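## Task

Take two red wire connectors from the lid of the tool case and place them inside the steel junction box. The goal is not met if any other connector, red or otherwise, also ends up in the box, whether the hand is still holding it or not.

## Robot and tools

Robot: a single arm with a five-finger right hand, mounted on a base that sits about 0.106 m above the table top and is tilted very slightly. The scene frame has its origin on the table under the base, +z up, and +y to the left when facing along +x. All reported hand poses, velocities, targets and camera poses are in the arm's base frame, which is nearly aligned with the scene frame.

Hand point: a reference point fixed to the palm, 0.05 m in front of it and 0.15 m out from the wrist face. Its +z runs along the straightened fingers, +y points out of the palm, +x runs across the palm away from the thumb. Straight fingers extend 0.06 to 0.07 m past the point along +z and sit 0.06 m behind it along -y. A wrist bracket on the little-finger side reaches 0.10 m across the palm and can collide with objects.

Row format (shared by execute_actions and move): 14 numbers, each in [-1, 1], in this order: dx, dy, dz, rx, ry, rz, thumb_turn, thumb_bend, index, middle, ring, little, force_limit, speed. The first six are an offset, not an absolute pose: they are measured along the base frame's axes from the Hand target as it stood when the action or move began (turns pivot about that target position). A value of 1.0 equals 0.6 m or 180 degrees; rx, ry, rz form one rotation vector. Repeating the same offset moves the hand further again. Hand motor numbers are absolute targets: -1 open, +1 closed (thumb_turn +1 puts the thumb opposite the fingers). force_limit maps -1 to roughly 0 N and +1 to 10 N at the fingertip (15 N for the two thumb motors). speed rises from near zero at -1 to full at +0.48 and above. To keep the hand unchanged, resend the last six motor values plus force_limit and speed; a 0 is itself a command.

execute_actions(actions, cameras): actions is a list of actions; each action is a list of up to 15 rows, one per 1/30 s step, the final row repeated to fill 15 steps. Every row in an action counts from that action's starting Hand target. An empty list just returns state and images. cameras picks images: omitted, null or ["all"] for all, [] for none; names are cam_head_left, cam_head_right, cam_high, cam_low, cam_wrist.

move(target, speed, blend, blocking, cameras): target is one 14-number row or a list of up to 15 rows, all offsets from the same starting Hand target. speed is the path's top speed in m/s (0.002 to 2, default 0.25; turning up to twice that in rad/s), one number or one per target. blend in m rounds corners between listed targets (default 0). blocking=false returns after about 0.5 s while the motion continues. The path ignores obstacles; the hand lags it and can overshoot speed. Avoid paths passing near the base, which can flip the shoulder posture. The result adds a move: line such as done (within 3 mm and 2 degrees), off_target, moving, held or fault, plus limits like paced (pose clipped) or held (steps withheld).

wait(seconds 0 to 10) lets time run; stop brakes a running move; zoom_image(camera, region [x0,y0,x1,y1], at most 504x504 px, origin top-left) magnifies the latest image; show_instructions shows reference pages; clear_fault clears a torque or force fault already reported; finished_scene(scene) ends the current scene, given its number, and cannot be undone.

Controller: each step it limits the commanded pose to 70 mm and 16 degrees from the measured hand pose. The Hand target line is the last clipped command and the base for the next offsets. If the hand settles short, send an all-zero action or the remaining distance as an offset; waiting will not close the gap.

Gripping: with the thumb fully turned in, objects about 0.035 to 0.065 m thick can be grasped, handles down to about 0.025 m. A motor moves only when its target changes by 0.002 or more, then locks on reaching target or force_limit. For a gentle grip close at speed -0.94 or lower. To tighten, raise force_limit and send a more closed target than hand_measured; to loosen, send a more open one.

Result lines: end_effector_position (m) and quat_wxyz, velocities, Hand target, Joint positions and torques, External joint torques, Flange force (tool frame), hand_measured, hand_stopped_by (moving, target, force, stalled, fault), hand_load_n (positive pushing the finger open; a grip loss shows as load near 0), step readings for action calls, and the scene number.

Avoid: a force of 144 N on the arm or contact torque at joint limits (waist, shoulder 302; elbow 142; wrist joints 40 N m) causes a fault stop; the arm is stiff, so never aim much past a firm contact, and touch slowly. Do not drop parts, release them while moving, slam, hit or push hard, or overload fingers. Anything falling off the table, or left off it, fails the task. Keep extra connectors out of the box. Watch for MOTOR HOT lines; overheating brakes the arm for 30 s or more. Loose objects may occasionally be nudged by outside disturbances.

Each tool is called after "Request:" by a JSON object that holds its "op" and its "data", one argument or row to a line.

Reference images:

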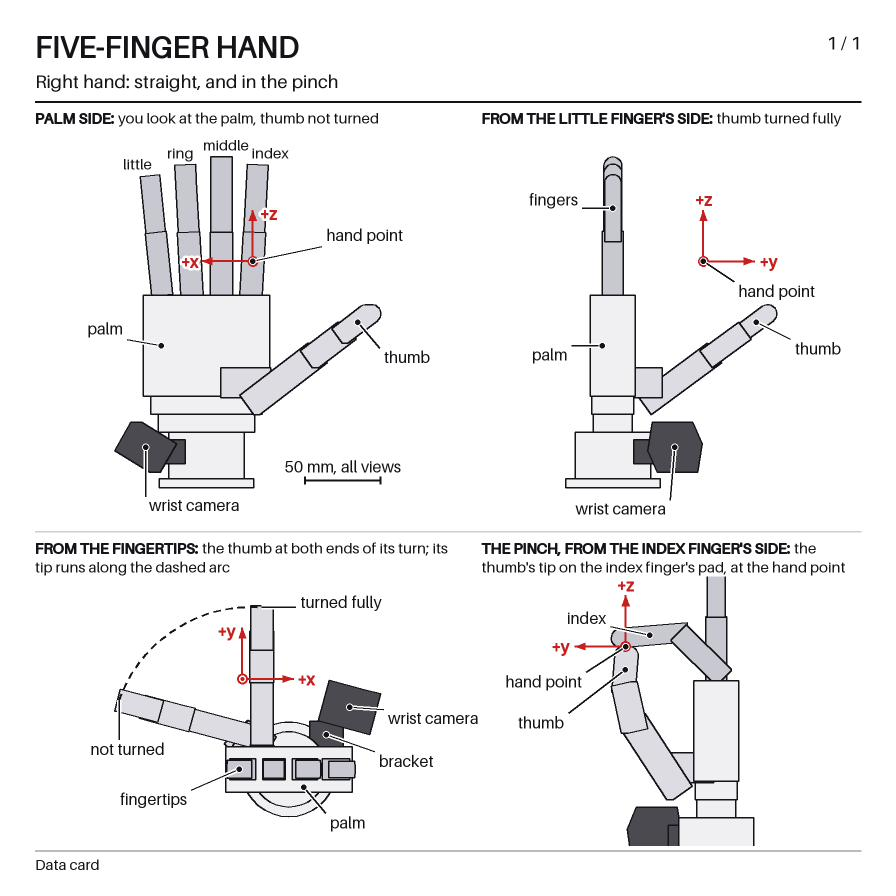

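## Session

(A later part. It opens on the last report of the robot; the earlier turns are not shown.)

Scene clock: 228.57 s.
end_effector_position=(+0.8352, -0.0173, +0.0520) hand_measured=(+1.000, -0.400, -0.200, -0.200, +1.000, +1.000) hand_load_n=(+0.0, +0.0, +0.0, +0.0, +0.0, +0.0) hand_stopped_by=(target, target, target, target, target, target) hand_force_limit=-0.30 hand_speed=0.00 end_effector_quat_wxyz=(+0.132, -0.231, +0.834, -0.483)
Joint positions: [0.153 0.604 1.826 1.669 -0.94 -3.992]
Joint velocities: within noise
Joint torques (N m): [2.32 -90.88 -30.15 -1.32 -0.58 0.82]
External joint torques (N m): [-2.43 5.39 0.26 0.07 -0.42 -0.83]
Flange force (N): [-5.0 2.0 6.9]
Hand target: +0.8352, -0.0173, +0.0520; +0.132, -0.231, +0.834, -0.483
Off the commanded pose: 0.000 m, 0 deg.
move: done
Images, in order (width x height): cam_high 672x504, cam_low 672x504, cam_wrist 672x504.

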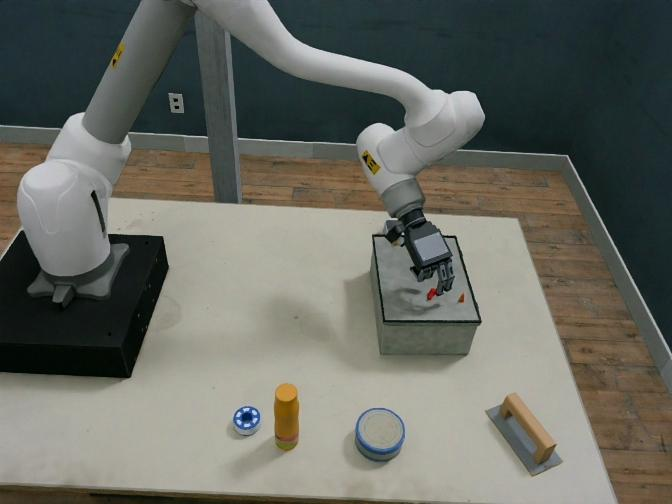

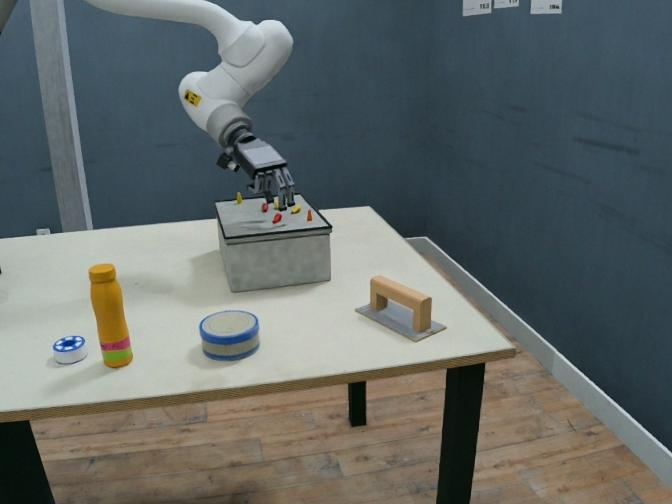

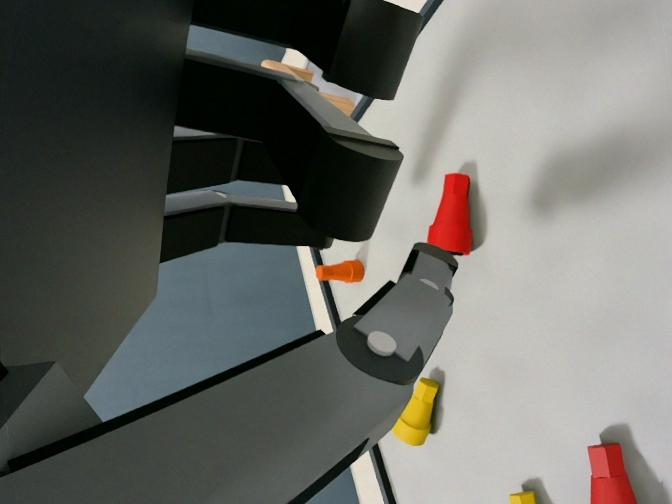

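Request:
{"op": "move", "data": {
  "target": [
    [-0.018,-0.005,0,0,0,0,1,-0.4,-0.2,-0.2,1,1,-0.3,0],
    [-0.018,-0.005,-0.03,0,0,0,1,-0.4,-0.2,-0.2,1,1,-0.3,0]
  ],
  "speed": 0.06,
  "cameras": ["cam_wrist","cam_high","cam_low"]
}}

Request:
{"op": "zoom_image", "data": {
  "camera": "cam_high",
  "region": [380, 220, 480, 320]
}}

Request:
{"op": "zoom_image", "data": {
  "camera": "cam_low",
  "region": [210, 140, 330, 260]
}}

Scene clock: 247.23 s.
end_effector_position=(+0.8244, -0.0203, +0.0340) hand_measured=(+1.000, -0.400, -0.200, -0.200, +1.000, +1.000) hand_load_n=(+0.0, +0.5, -0.5, +0.0, +0.0, +0.0) hand_stopped_by=(target, target, target, target, target, target) hand_force_limit=-0.30 hand_speed=0.00 end_effector_quat_wxyz=(+0.132, -0.231, +0.834, -0.483)
Joint positions: [0.151 0.615 1.854 1.639 -0.936 -3.944]
Joint velocities: within noise
Joint torques (N m): [2.44 -89.71 -29.35 -0.92 -0.6 0.49]
External joint torques (N m): [-2.16 4.84 0.82 -0.19 -0.44 -0.49]
Flange force (N): [-2.5 3.0 6.3]
Hand target: +0.8244, -0.0203, +0.0340; +0.132, -0.231, +0.834, -0.483
Off the commanded pose: 0.000 m, 0 deg.
move: done
Images, in order (width x height): cam_high 672x504, cam_low 672x504, cam_wrist 672x504.

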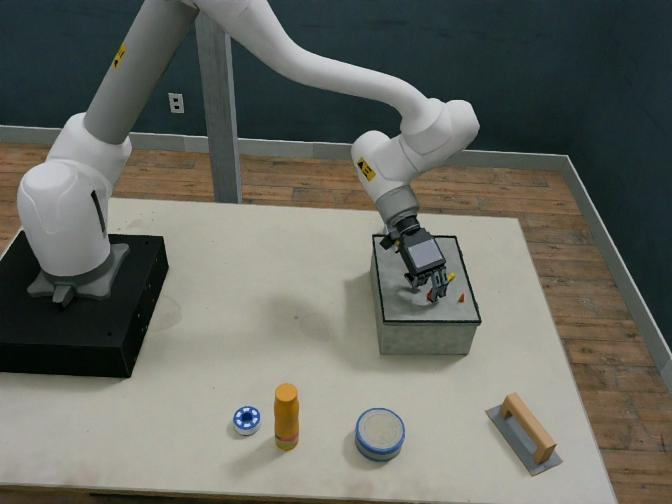

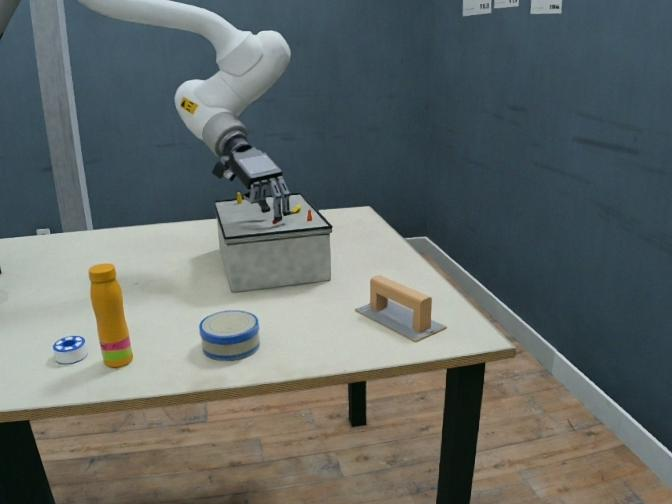

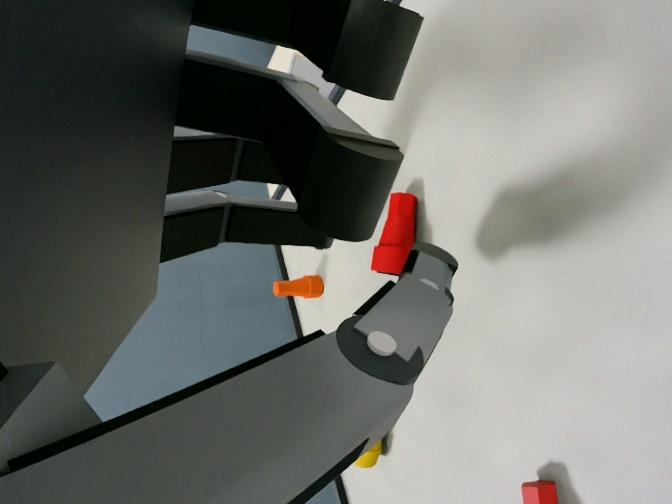

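Scaled by 5.040.

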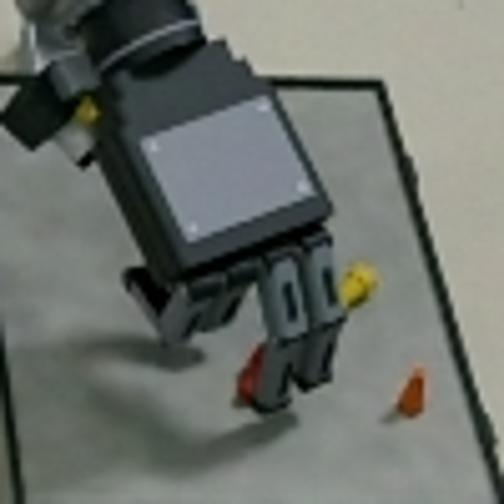

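Scaled by 4.200.

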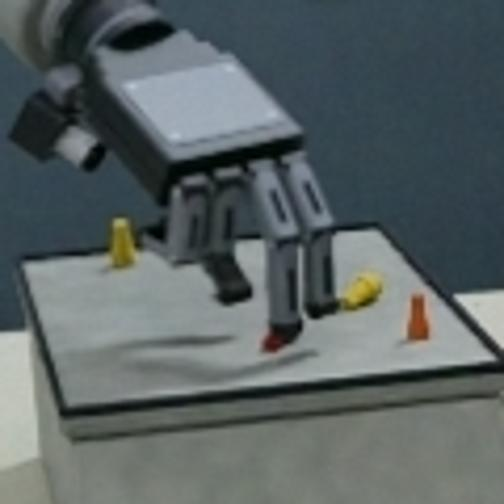

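Request:
{"op": "move", "data": {
  "target": [
    [-0.012,0,-0.016,0,0,0,1,-0.4,-0.2,-0.2,1,1,-0.3,0],
    [-0.012,0,-0.016,0,0,0,1,-0.4,0.7,0.8,1,1,-0.3,-0.85]
  ],
  "speed": 0.04,
  "cameras": ["cam_wrist","cam_low"]
}}

Scene clock: 277.70 s.
end_effector_position=(+0.8172, -0.0203, +0.0243) hand_measured=(+1.000, -0.400, +0.700, +0.380, +1.000, +1.000) hand_load_n=(+0.5, +4.5, +0.0, +5.5, +0.0, +0.0) hand_stopped_by=(target, target, target, force, target, target) hand_force_limit=-0.30 hand_speed=-0.85 end_effector_quat_wxyz=(+0.132, -0.231, +0.834, -0.483)
Joint positions: [0.153 0.621 1.871 1.624 -0.935 -3.916]
Joint velocities: within noise
Joint torques (N m): [1.99 -90.31 -28.62 -0.72 -0.6 0.68]
External joint torques (N m): [-1.98 5.6 0.74 -0.31 -0.47 -0.69]
Flange force (N): [-3.6 3.7 7.0]
Hand target: +0.8172, -0.0203, +0.0244; +0.132, -0.231, +0.834, -0.483
Off the commanded pose: 0.000 m, 0 deg.
move: done
Images, in order (width x height): cam_low 672x504, cam_wrist 672x504.

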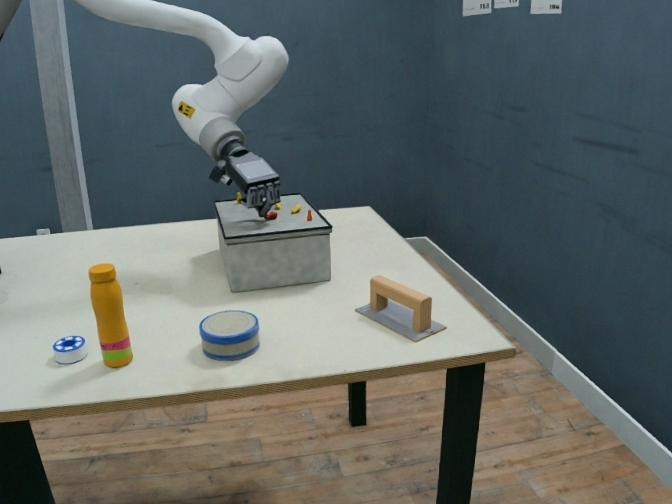

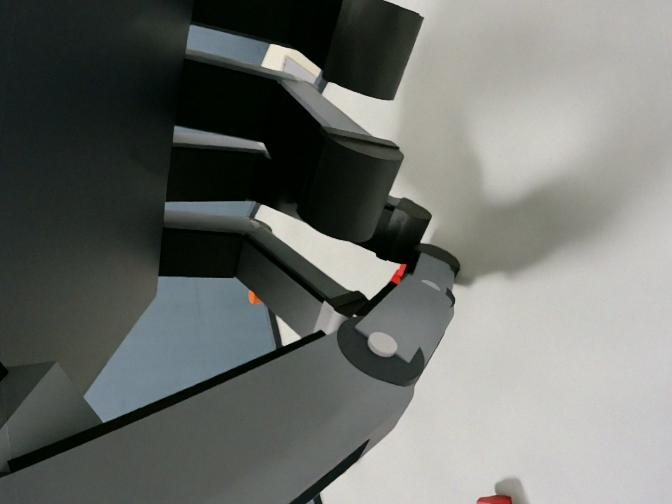

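Request:
{"op": "move", "data": {
  "target": [0,0,0.03,0,0,0,1,-0.4,0.7,0.8,1,1,-0.3,-0.85],
  "speed": 0.04,
  "cameras": ["cam_wrist","cam_low"]
}}

Request:
{"op": "zoom_image", "data": {
  "camera": "cam_low",
  "region": [205, 145, 335, 245]
}}

Scene clock: 283.63 s.
end_effector_position=(+0.8172, -0.0203, +0.0423) hand_measured=(+1.000, -0.400, +0.700, +0.380, +1.000, +1.000) hand_load_n=(+0.5, +4.5, +0.0, +6.0, +0.0, +0.0) hand_stopped_by=(target, target, target, force, target, target) hand_force_limit=-0.30 hand_speed=-0.85 end_effector_quat_wxyz=(+0.132, -0.231, +0.834, -0.483)
Joint positions: [0.153 0.597 1.867 1.644 -0.937 -3.95]
Joint velocities: within noise
Joint torques (N m): [2.2 -90.1 -29.28 -0.67 -0.64 0.67]
External joint torques (N m): [-2.1 6.75 0.65 -0.45 -0.39 -0.68]
Flange force (N): [-4.8 4.6 8.4]
Hand target: +0.8172, -0.0203, +0.0424; +0.132, -0.231, +0.834, -0.483
Off the commanded pose: 0.000 m, 0 deg.
move: done
Images, in order (width x height): cam_low 672x504, cam_wrist 672x504.

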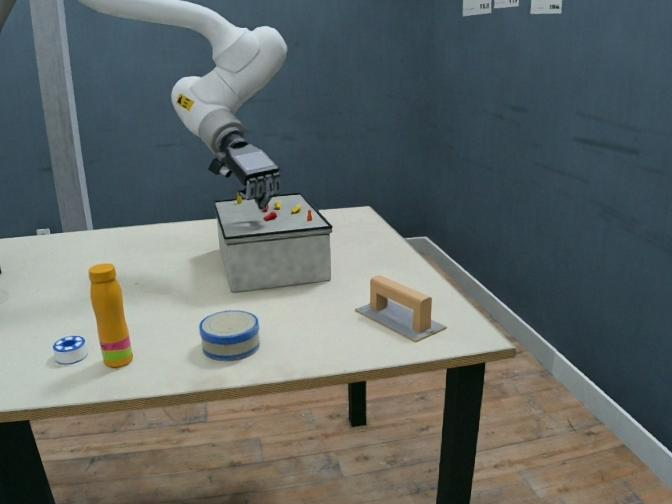

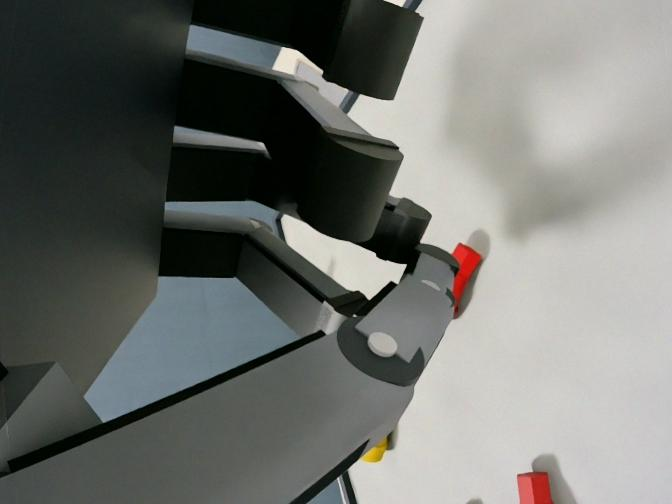

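Scaled by 3.877.

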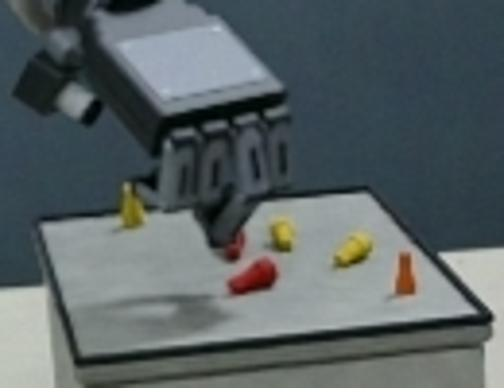

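Request:
{"op": "move", "data": {
  "target": [
    [0,0,0,0,0,0,1,-0.4,-0.2,-0.2,1,1,-0.3,0],
    [0,0,-0.014,0,0,0,1,-0.4,-0.2,-0.2,1,1,-0.3,0]
  ],
  "speed": 0.05,
  "cameras": ["cam_wrist","cam_low","cam_high"]
}}

Request:
{"op": "zoom_image", "data": {
  "camera": "cam_low",
  "region": [205, 145, 335, 245]
}}

Scene clock: 288.43 s.
end_effector_position=(+0.8172, -0.0203, +0.0340) hand_measured=(+1.000, -0.400, -0.200, -0.200, +1.000, +1.000) hand_load_n=(+0.0, +0.0, +0.0, +0.0, +0.0, +0.0) hand_stopped_by=(target, target, target, target, target, target) hand_force_limit=-0.30 hand_speed=0.00 end_effector_quat_wxyz=(+0.132, -0.231, +0.834, -0.483)
Joint positions: [0.153 0.608 1.869 1.635 -0.936 -3.934]
Joint velocities: within noise
Joint torques (N m): [2.07 -90.13 -28.98 -0.71 -0.62 0.67]
External joint torques (N m): [-2.19 6.06 0.64 -0.36 -0.44 -0.68]
Flange force (N): [-4.1 3.9 7.8]
Hand target: +0.8172, -0.0203, +0.0340; +0.132, -0.231, +0.834, -0.483
Off the commanded pose: 0.000 m, 0 deg.
move: done
Images, in order (width x height): cam_high 672x504, cam_low 672x504, cam_wrist 672x504.

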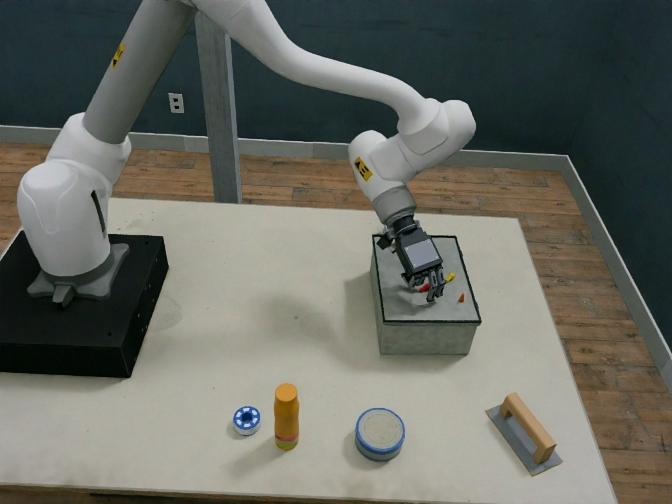

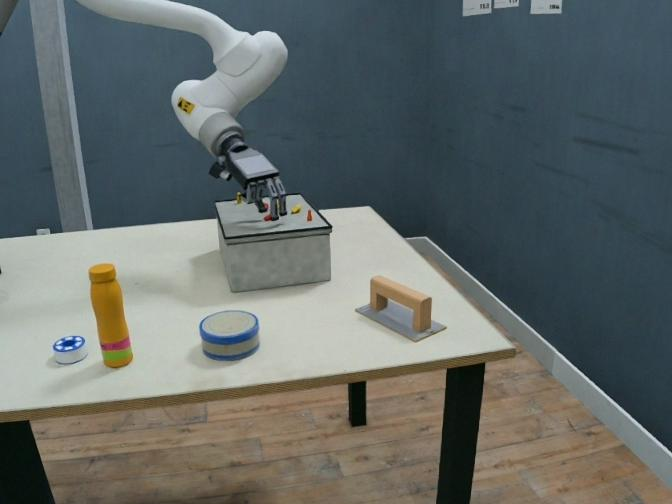

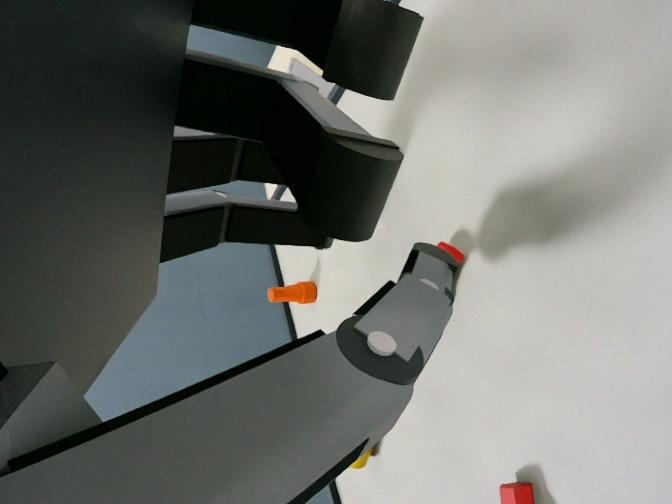

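Scaled by 3.877.

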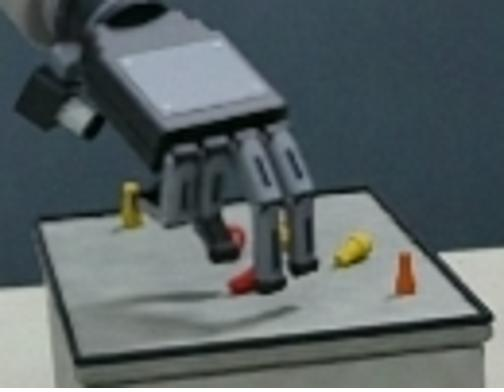

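Request:
{"op": "move", "data": {
  "target": [
    [0,0,0.045,0,0,0,1,-0.4,-0.2,-0.2,1,1,-0.3,0],
    [-0.0045,0.0265,0.045,0,0,-0.055,1,-0.4,-0.2,-0.2,1,1,-0.3,0],
    [-0.0045,0.0265,0,0,0,-0.055,1,-0.4,-0.2,-0.2,1,1,-0.3,0]
  ],
  "speed": 0.06,
  "cameras": ["cam_wrist"]
}}

Scene clock: 299.07 s.
end_effector_position=(+0.8145, -0.0044, +0.0340) hand_measured=(+1.000, -0.400, -0.200, -0.200, +1.000, +1.000) hand_load_n=(+0.0, +0.0, +0.0, +0.0, +0.0, +0.0) hand_stopped_by=(target, target, target, target, target, target) hand_force_limit=-0.30 hand_speed=0.00 end_effector_quat_wxyz=(+0.090, -0.158, +0.851, -0.493)
Joint positions: [0.196 0.644 1.795 1.813 -1.076 -3.953]
Joint velocities: within noise
Joint torques (N m): [2.22 -93.47 -29.77 -1.28 -0.61 0.87]
External joint torques (N m): [-2.1 5.93 0.82 -0.4 -0.42 -0.88]
Flange force (N): [-5.0 3.7 6.4]
Hand target: +0.8145, -0.0044, +0.0340; +0.090, -0.158, +0.851, -0.493
Off the commanded pose: 0.000 m, 0 deg.
move: done
Images, in order (width x height): cam_wrist 672x504.

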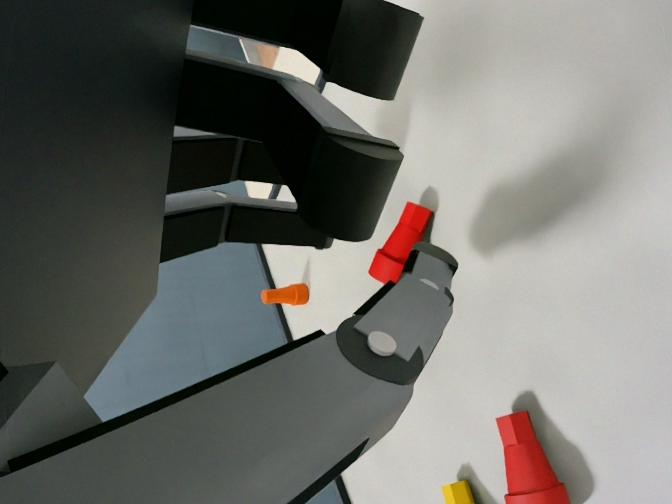

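Request:
{"op": "move", "data": {
  "target": [
    [0,0,0.04,0,0,0,1,-0.4,-0.2,-0.2,1,1,-0.3,0],
    [-0.0148,0,0.04,0,0,0.122,1,-0.4,-0.2,-0.2,1,1,-0.3,0],
    [-0.0148,0,0,0,0,0.122,1,-0.4,-0.2,-0.2,1,1,-0.3,0]
  ],
  "speed": 0.08,
  "cameras": ["cam_wrist"]
}}

Scene clock: 309.67 s.
end_effector_position=(+0.8056, -0.0044, +0.0340) hand_measured=(+1.000, -0.400, -0.200, -0.200, +1.000, +1.000) hand_load_n=(+0.0, +0.0, +0.0, +0.0, +0.0, +0.0) hand_stopped_by=(target, target, target, target, target, target) hand_force_limit=-0.30 hand_speed=0.00 end_effector_quat_wxyz=(+0.182, -0.317, +0.805, -0.466)
Joint positions: [0.14 0.562 1.961 1.411 -0.805 -3.865]
Joint velocities: within noise
Joint torques (N m): [2.13 -84.38 -27.74 -0.08 -0.69 0.45]
External joint torques (N m): [-2.14 4.9 0.29 -0.28 -0.45 -0.45]
Flange force (N): [-2.2 3.2 7.7]
Hand target: +0.8056, -0.0044, +0.0340; +0.182, -0.317, +0.805, -0.466
Off the commanded pose: 0.000 m, 0 deg.
move: done
Images, in order (width x height): cam_wrist 672x504.

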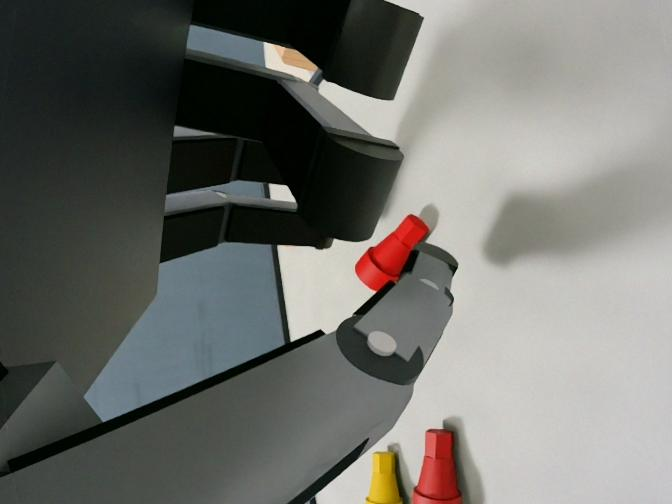

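Request:
{"op": "move", "data": {
  "target": [
    [0,0,0.04,0,0,0,1,-0.4,-0.2,-0.2,1,1,-0.3,0],
    [0.0128,-0.0222,0.04,0,0,-0.211,1,-0.4,-0.2,-0.2,1,1,-0.3,0],
    [0.0128,-0.0222,0,0,0,-0.211,1,-0.4,-0.2,-0.2,1,1,-0.3,0]
  ],
  "speed": 0.1,
  "cameras": ["cam_wrist"]
}}

Scene clock: 322.63 s.
end_effector_position=(+0.8133, -0.0177, +0.0340) hand_measured=(+1.000, -0.400, -0.200, -0.200, +1.000, +1.000) hand_load_n=(+0.0, +0.0, +0.0, +0.0, +0.0, +0.0) hand_stopped_by=(target, target, target, target, target, target) hand_force_limit=-0.30 hand_speed=0.00 end_effector_quat_wxyz=(+0.021, -0.038, +0.865, -0.500)
Joint positions: [0.193 0.702 1.677 2.016 -1.27 -3.946]
Joint velocities: within noise
Joint torques (N m): [2.08 -99.43 -30.74 -2.11 -0.6 0.63]
External joint torques (N m): [-2.17 6.27 0.9 -0.25 -0.44 -0.63]
Flange force (N): [-6.1 4.7 5.0]
Hand target: +0.8133, -0.0177, +0.0340; +0.021, -0.038, +0.865, -0.500
Off the commanded pose: 0.000 m, 0 deg.
move: done
Images, in order (width x height): cam_wrist 672x504.

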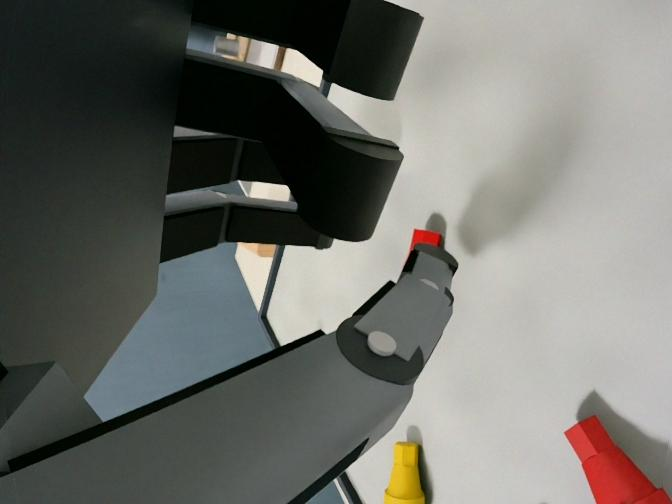

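Request:
{"op": "move", "data": {
  "target": [
    [0.006,0.011,0.01,0,0,0,1,-0.4,-0.2,-0.2,1,1,-0.3,0],
    [0.006,0.011,-0.003,0,0,0,1,-0.4,-0.2,-0.2,1,1,-0.3,0]
  ],
  "speed": 0.06,
  "cameras": ["cam_wrist"]
}}

Scene clock: 328.87 s.
end_effector_position=(+0.8169, -0.0111, +0.0322) hand_measured=(+1.000, -0.400, -0.200, -0.200, +1.000, +1.000) hand_load_n=(+0.0, +0.0, -0.5, +0.0, +0.0, +0.0) hand_stopped_by=(target, target, target, target, target, target) hand_force_limit=-0.30 hand_speed=0.00 end_effector_quat_wxyz=(+0.021, -0.038, +0.865, -0.500)
Joint positions: [0.2 0.71 1.666 2.022 -1.276 -3.947]
Joint velocities: within noise
Joint torques (N m): [2.22 -100.67 -30.75 -2.08 -0.62 0.6]
External joint torques (N m): [-2.47 7.13 0.88 -0.29 -0.42 -0.6]
Flange force (N): [-7.1 5.5 5.7]
Hand target: +0.8169, -0.0111, +0.0322; +0.021, -0.038, +0.865, -0.500
Off the commanded pose: 0.000 m, 0 deg.
move: done
Images, in order (width x height): cam_wrist 672x504.

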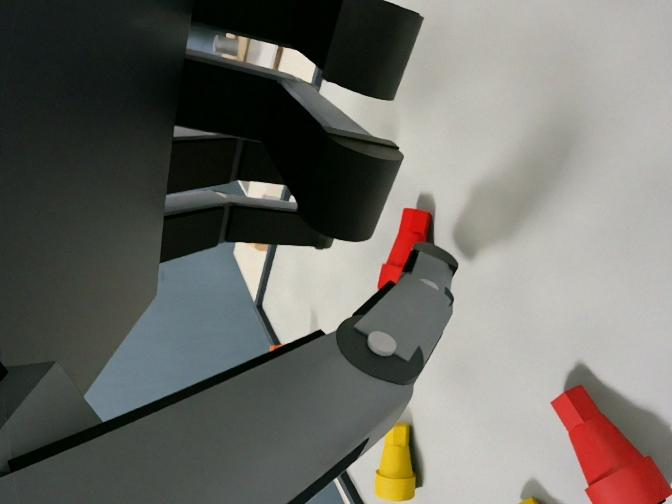

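Request:
{"op": "move", "data": {
  "target": [
    [0,0.001,-0.0127,0,0,0,1,-0.4,-0.2,-0.2,1,1,-0.3,0],
    [0,0.001,-0.0127,0,0,0,1,-0.4,0.7,0.8,1,1,-0.3,-0.85],
    [0,0.001,0.012,0,0,0,1,-0.4,0.7,0.8,1,1,-0.3,-0.85]
  ],
  "speed": 0.04,
  "cameras": ["cam_wrist","cam_low"]
}}

Request:
{"op": "zoom_image", "data": {
  "camera": "cam_low",
  "region": [205, 145, 335, 245]
}}

Scene clock: 337.50 s.
end_effector_position=(+0.8169, -0.0105, +0.0393) hand_measured=(+1.000, -0.402, +0.700, +0.382, +1.000, +1.000) hand_load_n=(+0.5, +4.5, +0.0, +6.0, +0.0, +0.0) hand_stopped_by=(target, target, target, force, target, target) hand_force_limit=-0.30 hand_speed=-0.85 end_effector_quat_wxyz=(+0.021, -0.038, +0.865, -0.500)
Joint positions: [0.201 0.702 1.664 2.025 -1.281 -3.956]
Joint velocities: within noise
Joint torques (N m): [2.21 -99.31 -30.78 -2.07 -0.5 0.72]
External joint torques (N m): [-2.23 6.14 0.61 -0.35 -0.52 -0.72]
Flange force (N): [-6.8 4.3 4.7]
Hand target: +0.8169, -0.0105, +0.0394; +0.021, -0.038, +0.865, -0.500
Off the commanded pose: 0.000 m, 0 deg.
move: done
Images, in order (width x height): cam_low 672x504, cam_wrist 672x504.

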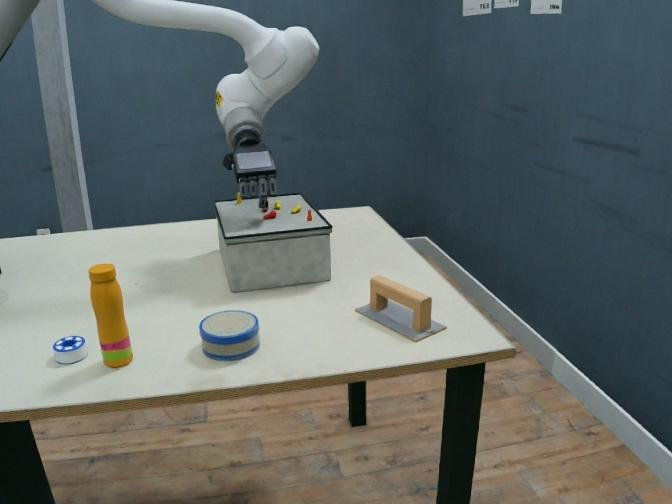

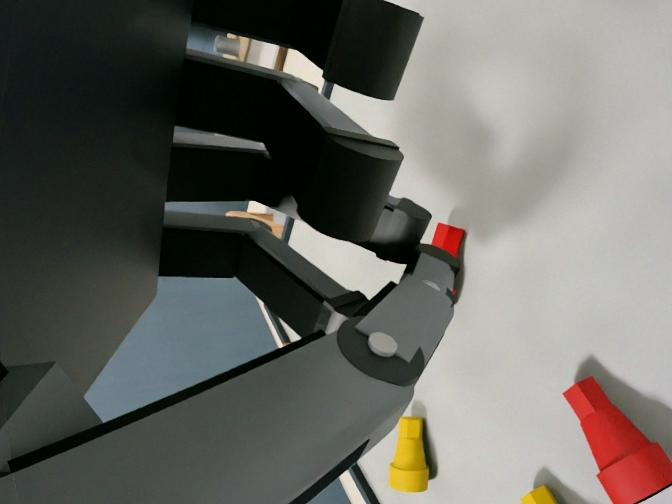

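Scaled by 3.877.

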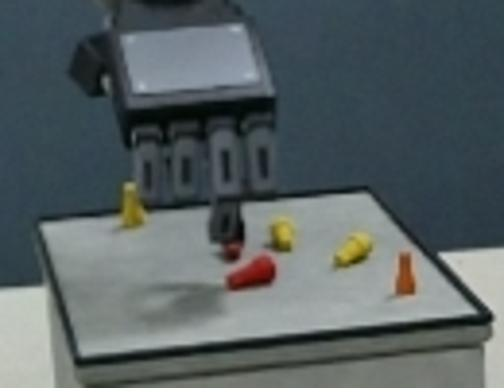

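Request:
{"op": "move", "data": {
  "target": [
    [0,0,0.03,0,0,0,1,-0.4,-0.2,-0.2,1,1,-0.3,0],
    [0.011,0.009,0.03,0.0387,0.0034,0,1,-0.4,-0.2,-0.2,1,1,-0.3,0],
    [0.011,0.009,-0.015,0.0387,0.0034,0,1,-0.4,-0.2,-0.2,1,1,-0.3,0]
  ],
  "speed": 0.08,
  "cameras": ["cam_wrist"]
}}

Scene clock: 355.10 s.
end_effector_position=(+0.8235, -0.0051, +0.0304) hand_measured=(+1.000, -0.400, -0.200, -0.200, +1.000, +1.000) hand_load_n=(+0.0, +0.0, +0.0, +0.0, +0.0, +0.0) hand_stopped_by=(target, target, target, target, target, target) hand_force_limit=-0.30 hand_speed=0.00 end_effector_quat_wxyz=(+0.018, -0.039, +0.894, -0.447)
Joint positions: [0.175 0.69 1.651 2.114 -1.196 -4.021]
Joint velocities: within noise
Joint torques (N m): [2.17 -98.58 -31.48 -2.31 -0.25 0.83]
External joint torques (N m): [-2.18 5.31 0.6 -0.33 -0.63 -0.83]
Flange force (N): [-6.1 2.5 4.6]
Hand target: +0.8235, -0.0051, +0.0304; +0.018, -0.039, +0.894, -0.447
Off the commanded pose: 0.000 m, 0 deg.
move: done
Images, in order (width x height): cam_wrist 672x504.

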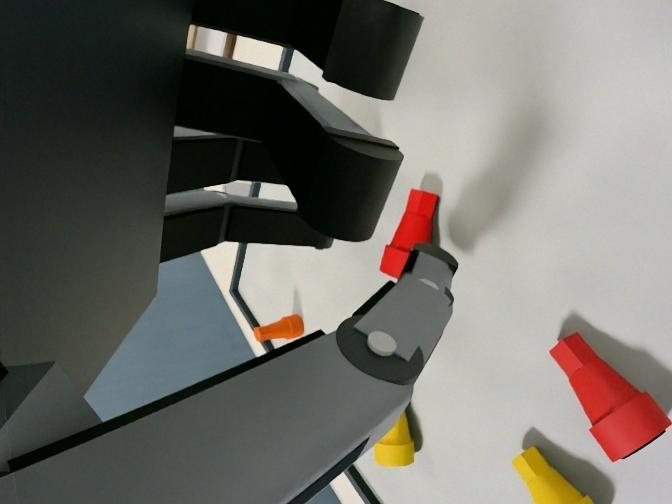

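Request:
{"op": "move", "data": {
  "target": [
    [-0.011,0.0,0,0,0,0,1,-0.4,-0.2,-0.2,1,1,-0.3,0],
    [-0.011,0.0,-0.0142,0,0,0,1,-0.4,-0.2,-0.2,1,1,-0.3,0]
  ],
  "speed": 0.04,
  "cameras": ["cam_wrist"]
}}

Scene clock: 360.77 s.
end_effector_position=(+0.8170, -0.0051, +0.0222) hand_measured=(+1.000, -0.400, -0.200, -0.200, +1.000, +1.000) hand_load_n=(+0.0, +0.0, +0.0, -3.5, +0.0, +0.0) hand_stopped_by=(target, target, target, target, target, target) hand_force_limit=-0.30 hand_speed=0.00 end_effector_quat_wxyz=(+0.018, -0.039, +0.894, -0.447)
Joint positions: [0.177 0.692 1.668 2.108 -1.187 -4.003]
Joint velocities: within noise
Joint torques (N m): [1.7 -36.73 -4.51 7.96 10.68 0.27]
External joint torques (N m): [-1.5 -55.99 -25.75 -10.54 -11.57 -0.27]
Flange force (N): [2.2 -59.7 -43.6]
Hand target: +0.8169, -0.0051, +0.0218; +0.018, -0.039, +0.894, -0.447
Off the commanded pose: 0.000 m, 0 deg.
move: done
Images, in order (width x height): cam_wrist 672x504.

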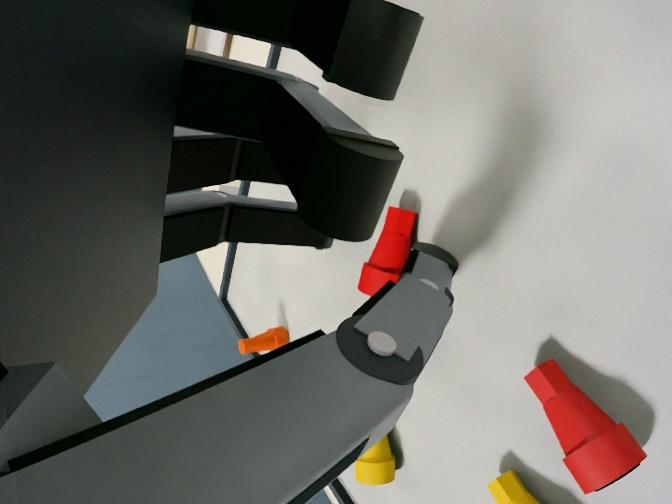

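Request:
{"op": "move", "data": {
  "target": [
    [0,0,0.007,0,0,0,1,-0.4,-0.2,-0.2,1,1,-0.3,0],
    [0,0,0.007,0,0,0,1,-0.4,0.05,0.05,1,1,-0.3,-0.85]
  ],
  "speed": 0.04,
  "cameras": ["cam_wrist"]
}}

Request:
{"op": "move", "data": {
  "target": [0,0,-0.004,0,0,0,1,-0.4,0.05,0.05,1,1,-0.3,-0.85],
  "speed": 0.02,
  "cameras": ["cam_wrist"]
}}

Scene clock: 372.53 s.
end_effector_position=(+0.8169, -0.0051, +0.0260) hand_measured=(+1.000, -0.400, +0.050, -0.190, +1.000, +1.000) hand_load_n=(+0.0, +0.0, +0.0, +5.5, +0.0, +0.0) hand_stopped_by=(target, target, target, force, target, target) hand_force_limit=-0.30 hand_speed=-0.85 end_effector_quat_wxyz=(+0.018, -0.039, +0.894, -0.447)
Joint positions: [0.177 0.687 1.667 2.11 -1.19 -4.008]
Joint velocities: within noise
Joint torques (N m): [5.5 -88.64 -26.02 0.3 1.55 0.5]
External joint torques (N m): [-5.41 -3.89 -4.31 -2.89 -2.44 -0.5]
Flange force (N): [-6.8 -9.1 1.2]
Hand target: +0.8169, -0.0051, +0.0260; +0.018, -0.039, +0.894, -0.447
Off the commanded pose: 0.000 m, 0 deg.
move: done
Images, in order (width x height): cam_wrist 672x504.

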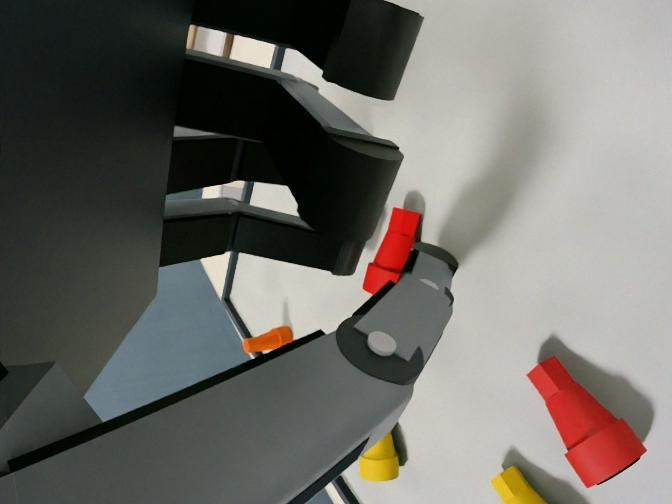

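Scene clock: 373.23 s.
end_effector_position=(+0.8169, -0.0051, +0.0238) hand_measured=(+1.000, -0.400, +0.050, -0.190, +1.000, +1.000) hand_load_n=(+0.0, +0.0, +0.0, +5.0, +0.0, +0.0) hand_stopped_by=(target, target, target, force, target, target) hand_force_limit=-0.30 hand_speed=-0.85 end_effector_quat_wxyz=(+0.018, -0.039, +0.894, -0.447)
Joint positions: [0.177 0.69 1.668 2.109 -1.188 -4.005]
Joint velocities: within noise
Joint torques (N m): [5.46 -62.09 -14.25 5.06 6.81 0.38]
External joint torques (N m): [-5.33 -30.64 -16.13 -7.65 -7.7 -0.39]
Flange force (N): [-4.2 -36.6 -20.0]
Hand target: +0.8169, -0.0051, +0.0236; +0.018, -0.039, +0.894, -0.447
Off the commanded pose: 0.000 m, 0 deg.
move: done
Images, in order (width x height): cam_wrist 672x504.

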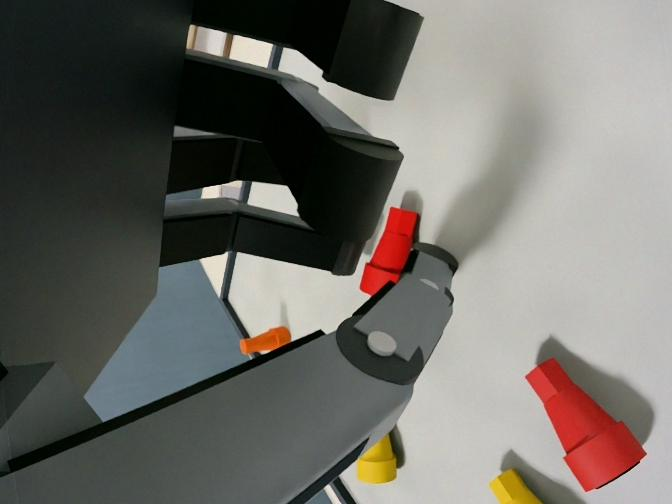

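Request:
{"op": "move", "data": {
  "target": [
    [0,0,0.01,0,0,0,1,-0.4,0.05,0.05,1,1,-0.3,-0.85],
    [0,0,0.01,0,0,0,1,-0.4,0.052,0.06,1,1,-0.3,-0.85]
  ],
  "speed": 0.04,
  "cameras": ["cam_wrist"]
}}

Request:
{"op": "move", "data": {
  "target": [0,0,-0.009,0,0,0,1,-0.4,0.052,0.06,1,1,-0.3,-0.85],
  "speed": 0.02,
  "cameras": ["cam_wrist"]
}}

Scene clock: 384.77 s.
end_effector_position=(+0.8169, -0.0051, +0.0296) hand_measured=(+1.000, -0.400, +0.052, +0.060, +1.000, +1.000) hand_load_n=(+0.0, +0.0, +0.0, +0.0, +0.0, +0.0) hand_stopped_by=(target, target, target, target, target, target) hand_force_limit=-0.30 hand_speed=-0.85 end_effector_quat_wxyz=(+0.018, -0.039, +0.894, -0.447)
Joint positions: [0.177 0.683 1.666 2.112 -1.193 -4.012]
Joint velocities: within noise
Joint torques (N m): [2.19 -98.17 -31.24 -2.35 -0.43 0.77]
External joint torques (N m): [-2.04 5.6 0.59 -0.27 -0.45 -0.78]
Flange force (N): [-6.3 3.1 4.8]
Hand target: +0.8169, -0.0051, +0.0296; +0.018, -0.039, +0.894, -0.447
Off the commanded pose: 0.000 m, 0 deg.
move: done
Images, in order (width x height): cam_wrist 672x504.

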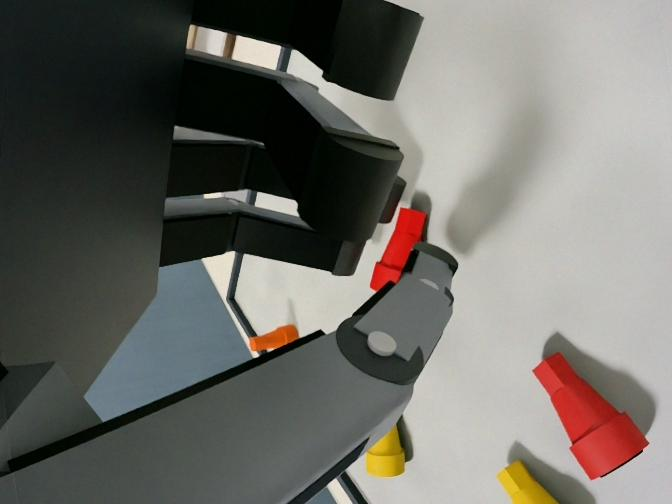

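Scene clock: 385.47 s.
end_effector_position=(+0.8169, -0.0051, +0.0243) hand_measured=(+1.000, -0.400, +0.052, +0.060, +1.000, +1.000) hand_load_n=(+0.0, +0.0, +0.0, +0.0, +0.0, +0.0) hand_stopped_by=(target, target, target, target, target, target) hand_force_limit=-0.30 hand_speed=-0.85 end_effector_quat_wxyz=(+0.018, -0.039, +0.894, -0.447)
Joint positions: [0.177 0.689 1.667 2.11 -1.189 -4.006]
Joint velocities: within noise
Joint torques (N m): [2.2 -100.78 -31.22 -2.4 -0.43 0.77]
External joint torques (N m): [-2.06 7.87 0.76 -0.19 -0.47 -0.77]
Flange force (N): [-8.5 5.4 6.1]
Hand target: +0.8169, -0.0051, +0.0242; +0.018, -0.039, +0.894, -0.447
Off the commanded pose: 0.000 m, 0 deg.
move: done
Images, in order (width x height): cam_wrist 672x504.

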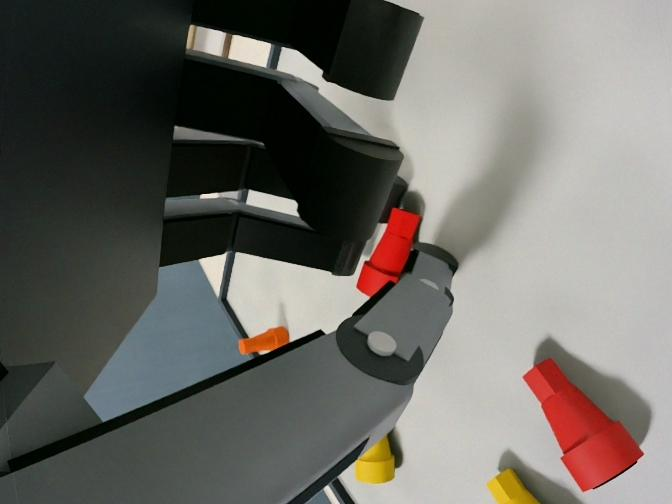

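Request:
{"op": "move", "data": {
  "target": [0,0,-0.0052,0,0,0,1,-0.4,0.052,0.06,1,1,-0.3,-0.85],
  "speed": 0.02,
  "cameras": []
}}

Request:
{"op": "move", "data": {
  "target": [0,0,0,0,0,0,1,-0.4,0.7,0.8,1,1,-0.3,-0.85],
  "cameras": ["cam_wrist"]
}}

Scene clock: 389.57 s.
end_effector_position=(+0.8169, -0.0051, +0.0212) hand_measured=(+1.000, -0.400, +0.052, +0.060, +1.000, +1.000) hand_load_n=(+0.0, +0.0, +0.0, -5.5, +0.0, +0.0) hand_stopped_by=(target, target, target, target, target, target) hand_force_limit=-0.30 hand_speed=-0.85 end_effector_quat_wxyz=(+0.018, -0.039, +0.894, -0.447)
Joint positions: [0.177 0.693 1.668 2.108 -1.187 -4.002]
Joint velocities: within noise
Joint torques (N m): [5.92 -75.96 -20.87 2.1 4.06 0.55]
External joint torques (N m): [-5.81 -16.8 -9.34 -4.67 -4.96 -0.55]
Flange force (N): [-4.4 -22.8 -8.8]
Hand target: +0.8169, -0.0051, +0.0211; +0.018, -0.039, +0.894, -0.447
Off the commanded pose: 0.000 m, 0 deg.
move: done
No camera images: "cameras" was empty.

Scene clock: 391.40 s.
end_effector_position=(+0.8169, -0.0051, +0.0211) hand_measured=(+1.000, -0.400, +0.700, +0.086, +1.000, +1.000) hand_load_n=(+0.0, +0.0, +0.0, -5.5, +0.0, +0.0) hand_stopped_by=(target, target, target, force, target, target) hand_force_limit=-0.30 hand_speed=-0.85 end_effector_quat_wxyz=(+0.018, -0.039, +0.894, -0.447)
Joint positions: [0.177 0.693 1.668 2.108 -1.187 -4.002]
Joint velocities: within noise
Joint torques (N m): [4.59 -81.48 -22.44 1.09 2.56 0.49]
External joint torques (N m): [-3.89 -11.59 -7.91 -3.69 -3.45 -0.49]
Flange force (N): [-6.3 -15.8 -6.4]
Hand target: +0.8169, -0.0051, +0.0211; +0.018, -0.039, +0.894, -0.447
Off the commanded pose: 0.000 m, 0 deg.
move: done
Images, in order (width x height): cam_wrist 672x504.

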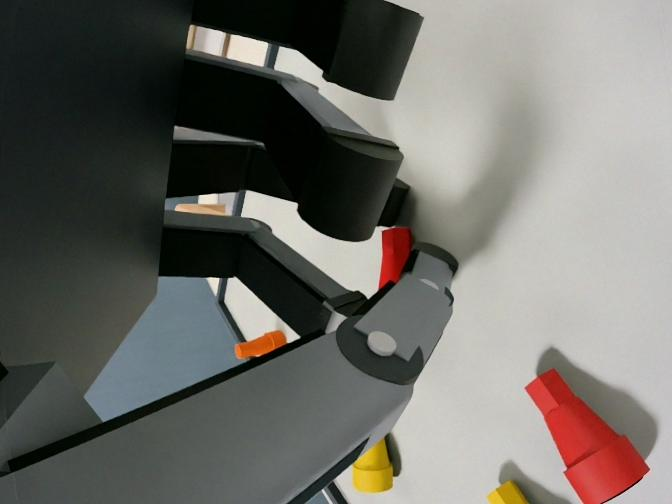

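Request:
{"op": "move", "data": {
  "target": [
    [0,0,0.004,0,0,0,1,-0.4,0.052,0.06,1,1,-0.3,-0.85],
    [0,0,0.004,0,0,0,1,-0.4,0.052,0.062,1,1,-0.3,-0.85],
    [0.002,0,0.004,0,0,0,1,-0.4,0.7,0.8,1,1,-0.3,-0.85]
  ],
  "speed": 0.03,
  "cameras": ["cam_wrist"]
}}

Scene clock: 401.67 s.
end_effector_position=(+0.8181, -0.0051, +0.0235) hand_measured=(+1.000, -0.400, +0.700, +0.380, +1.000, +1.000) hand_load_n=(+0.5, +4.0, +0.0, +5.5, +0.0, +0.0) hand_stopped_by=(target, target, target, force, target, target) hand_force_limit=-0.30 hand_speed=-0.85 end_effector_quat_wxyz=(+0.018, -0.039, +0.894, -0.447)
Joint positions: [0.176 0.691 1.665 2.11 -1.189 -4.006]
Joint velocities: within noise
Joint torques (N m): [2.16 -98.55 -31.24 -2.35 -0.46 0.72]
External joint torques (N m): [-2.1 5.94 0.89 -0.23 -0.43 -0.73]
Flange force (N): [-5.9 3.4 5.2]
Hand target: +0.8181, -0.0051, +0.0235; +0.018, -0.039, +0.894, -0.447
Off the commanded pose: 0.000 m, 0 deg.
move: done
Images, in order (width x height): cam_wrist 672x504.

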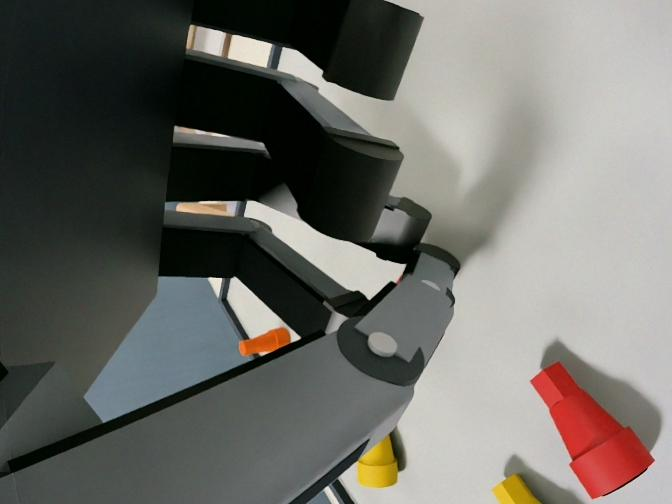

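Request:
{"op": "move", "data": {
  "target": [
    [0,0,0.0,0,0,0,1,-0.4,0.05,0.06,1,1,-0.3,0],
    [0,0,0.01,0,0,0,1,-0.4,0.05,0.06,1,1,-0.3,0]
  ],
  "speed": 0.05,
  "cameras": ["cam_wrist","cam_low"]
}}

Request:
{"op": "zoom_image", "data": {
  "camera": "cam_low",
  "region": [205, 175, 335, 245]
}}

Scene clock: 410.80 s.
end_effector_position=(+0.8181, -0.0051, +0.0295) hand_measured=(+1.000, -0.400, +0.050, +0.060, +1.000, +1.000) hand_load_n=(+0.0, +0.0, +0.0, +0.0, +0.0, +0.0) hand_stopped_by=(target, target, target, target, target, target) hand_force_limit=-0.30 hand_speed=0.00 end_effector_quat_wxyz=(+0.018, -0.039, +0.894, -0.447)
Joint positions: [0.176 0.685 1.664 2.112 -1.193 -4.014]
Joint velocities: within noise
Joint torques (N m): [2.15 -98.68 -31.15 -2.34 -0.54 0.72]
External joint torques (N m): [-2.1 6.18 0.54 -0.28 -0.34 -0.73]
Flange force (N): [-7.0 3.6 5.3]
Hand target: +0.8181, -0.0051, +0.0295; +0.018, -0.039, +0.894, -0.447
Off the commanded pose: 0.000 m, 0 deg.
move: done
Images, in order (width x height): cam_low 672x504, cam_wrist 672x504.

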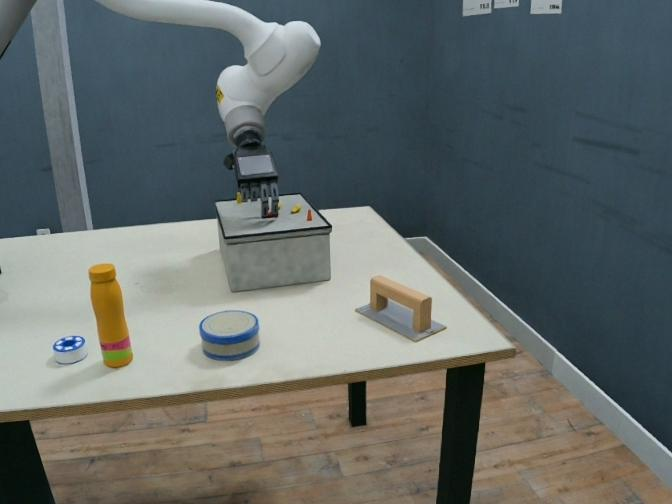

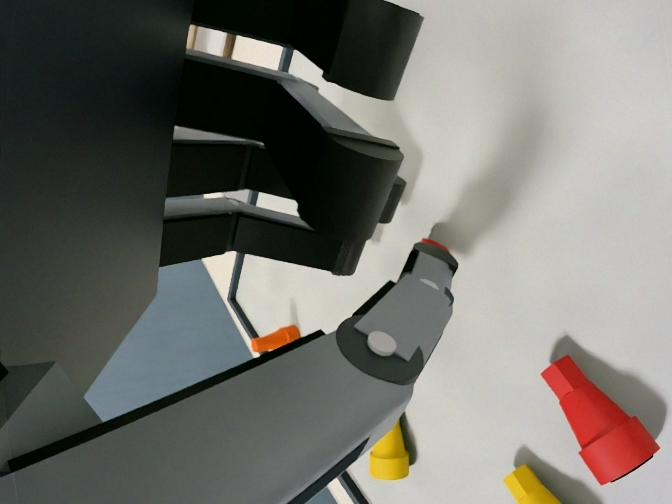

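Scaled by 3.877.

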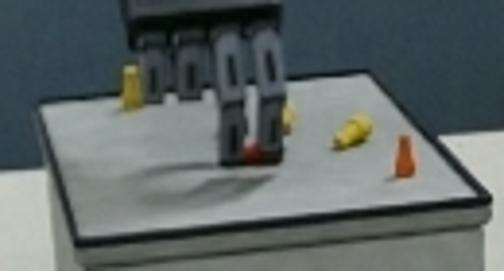

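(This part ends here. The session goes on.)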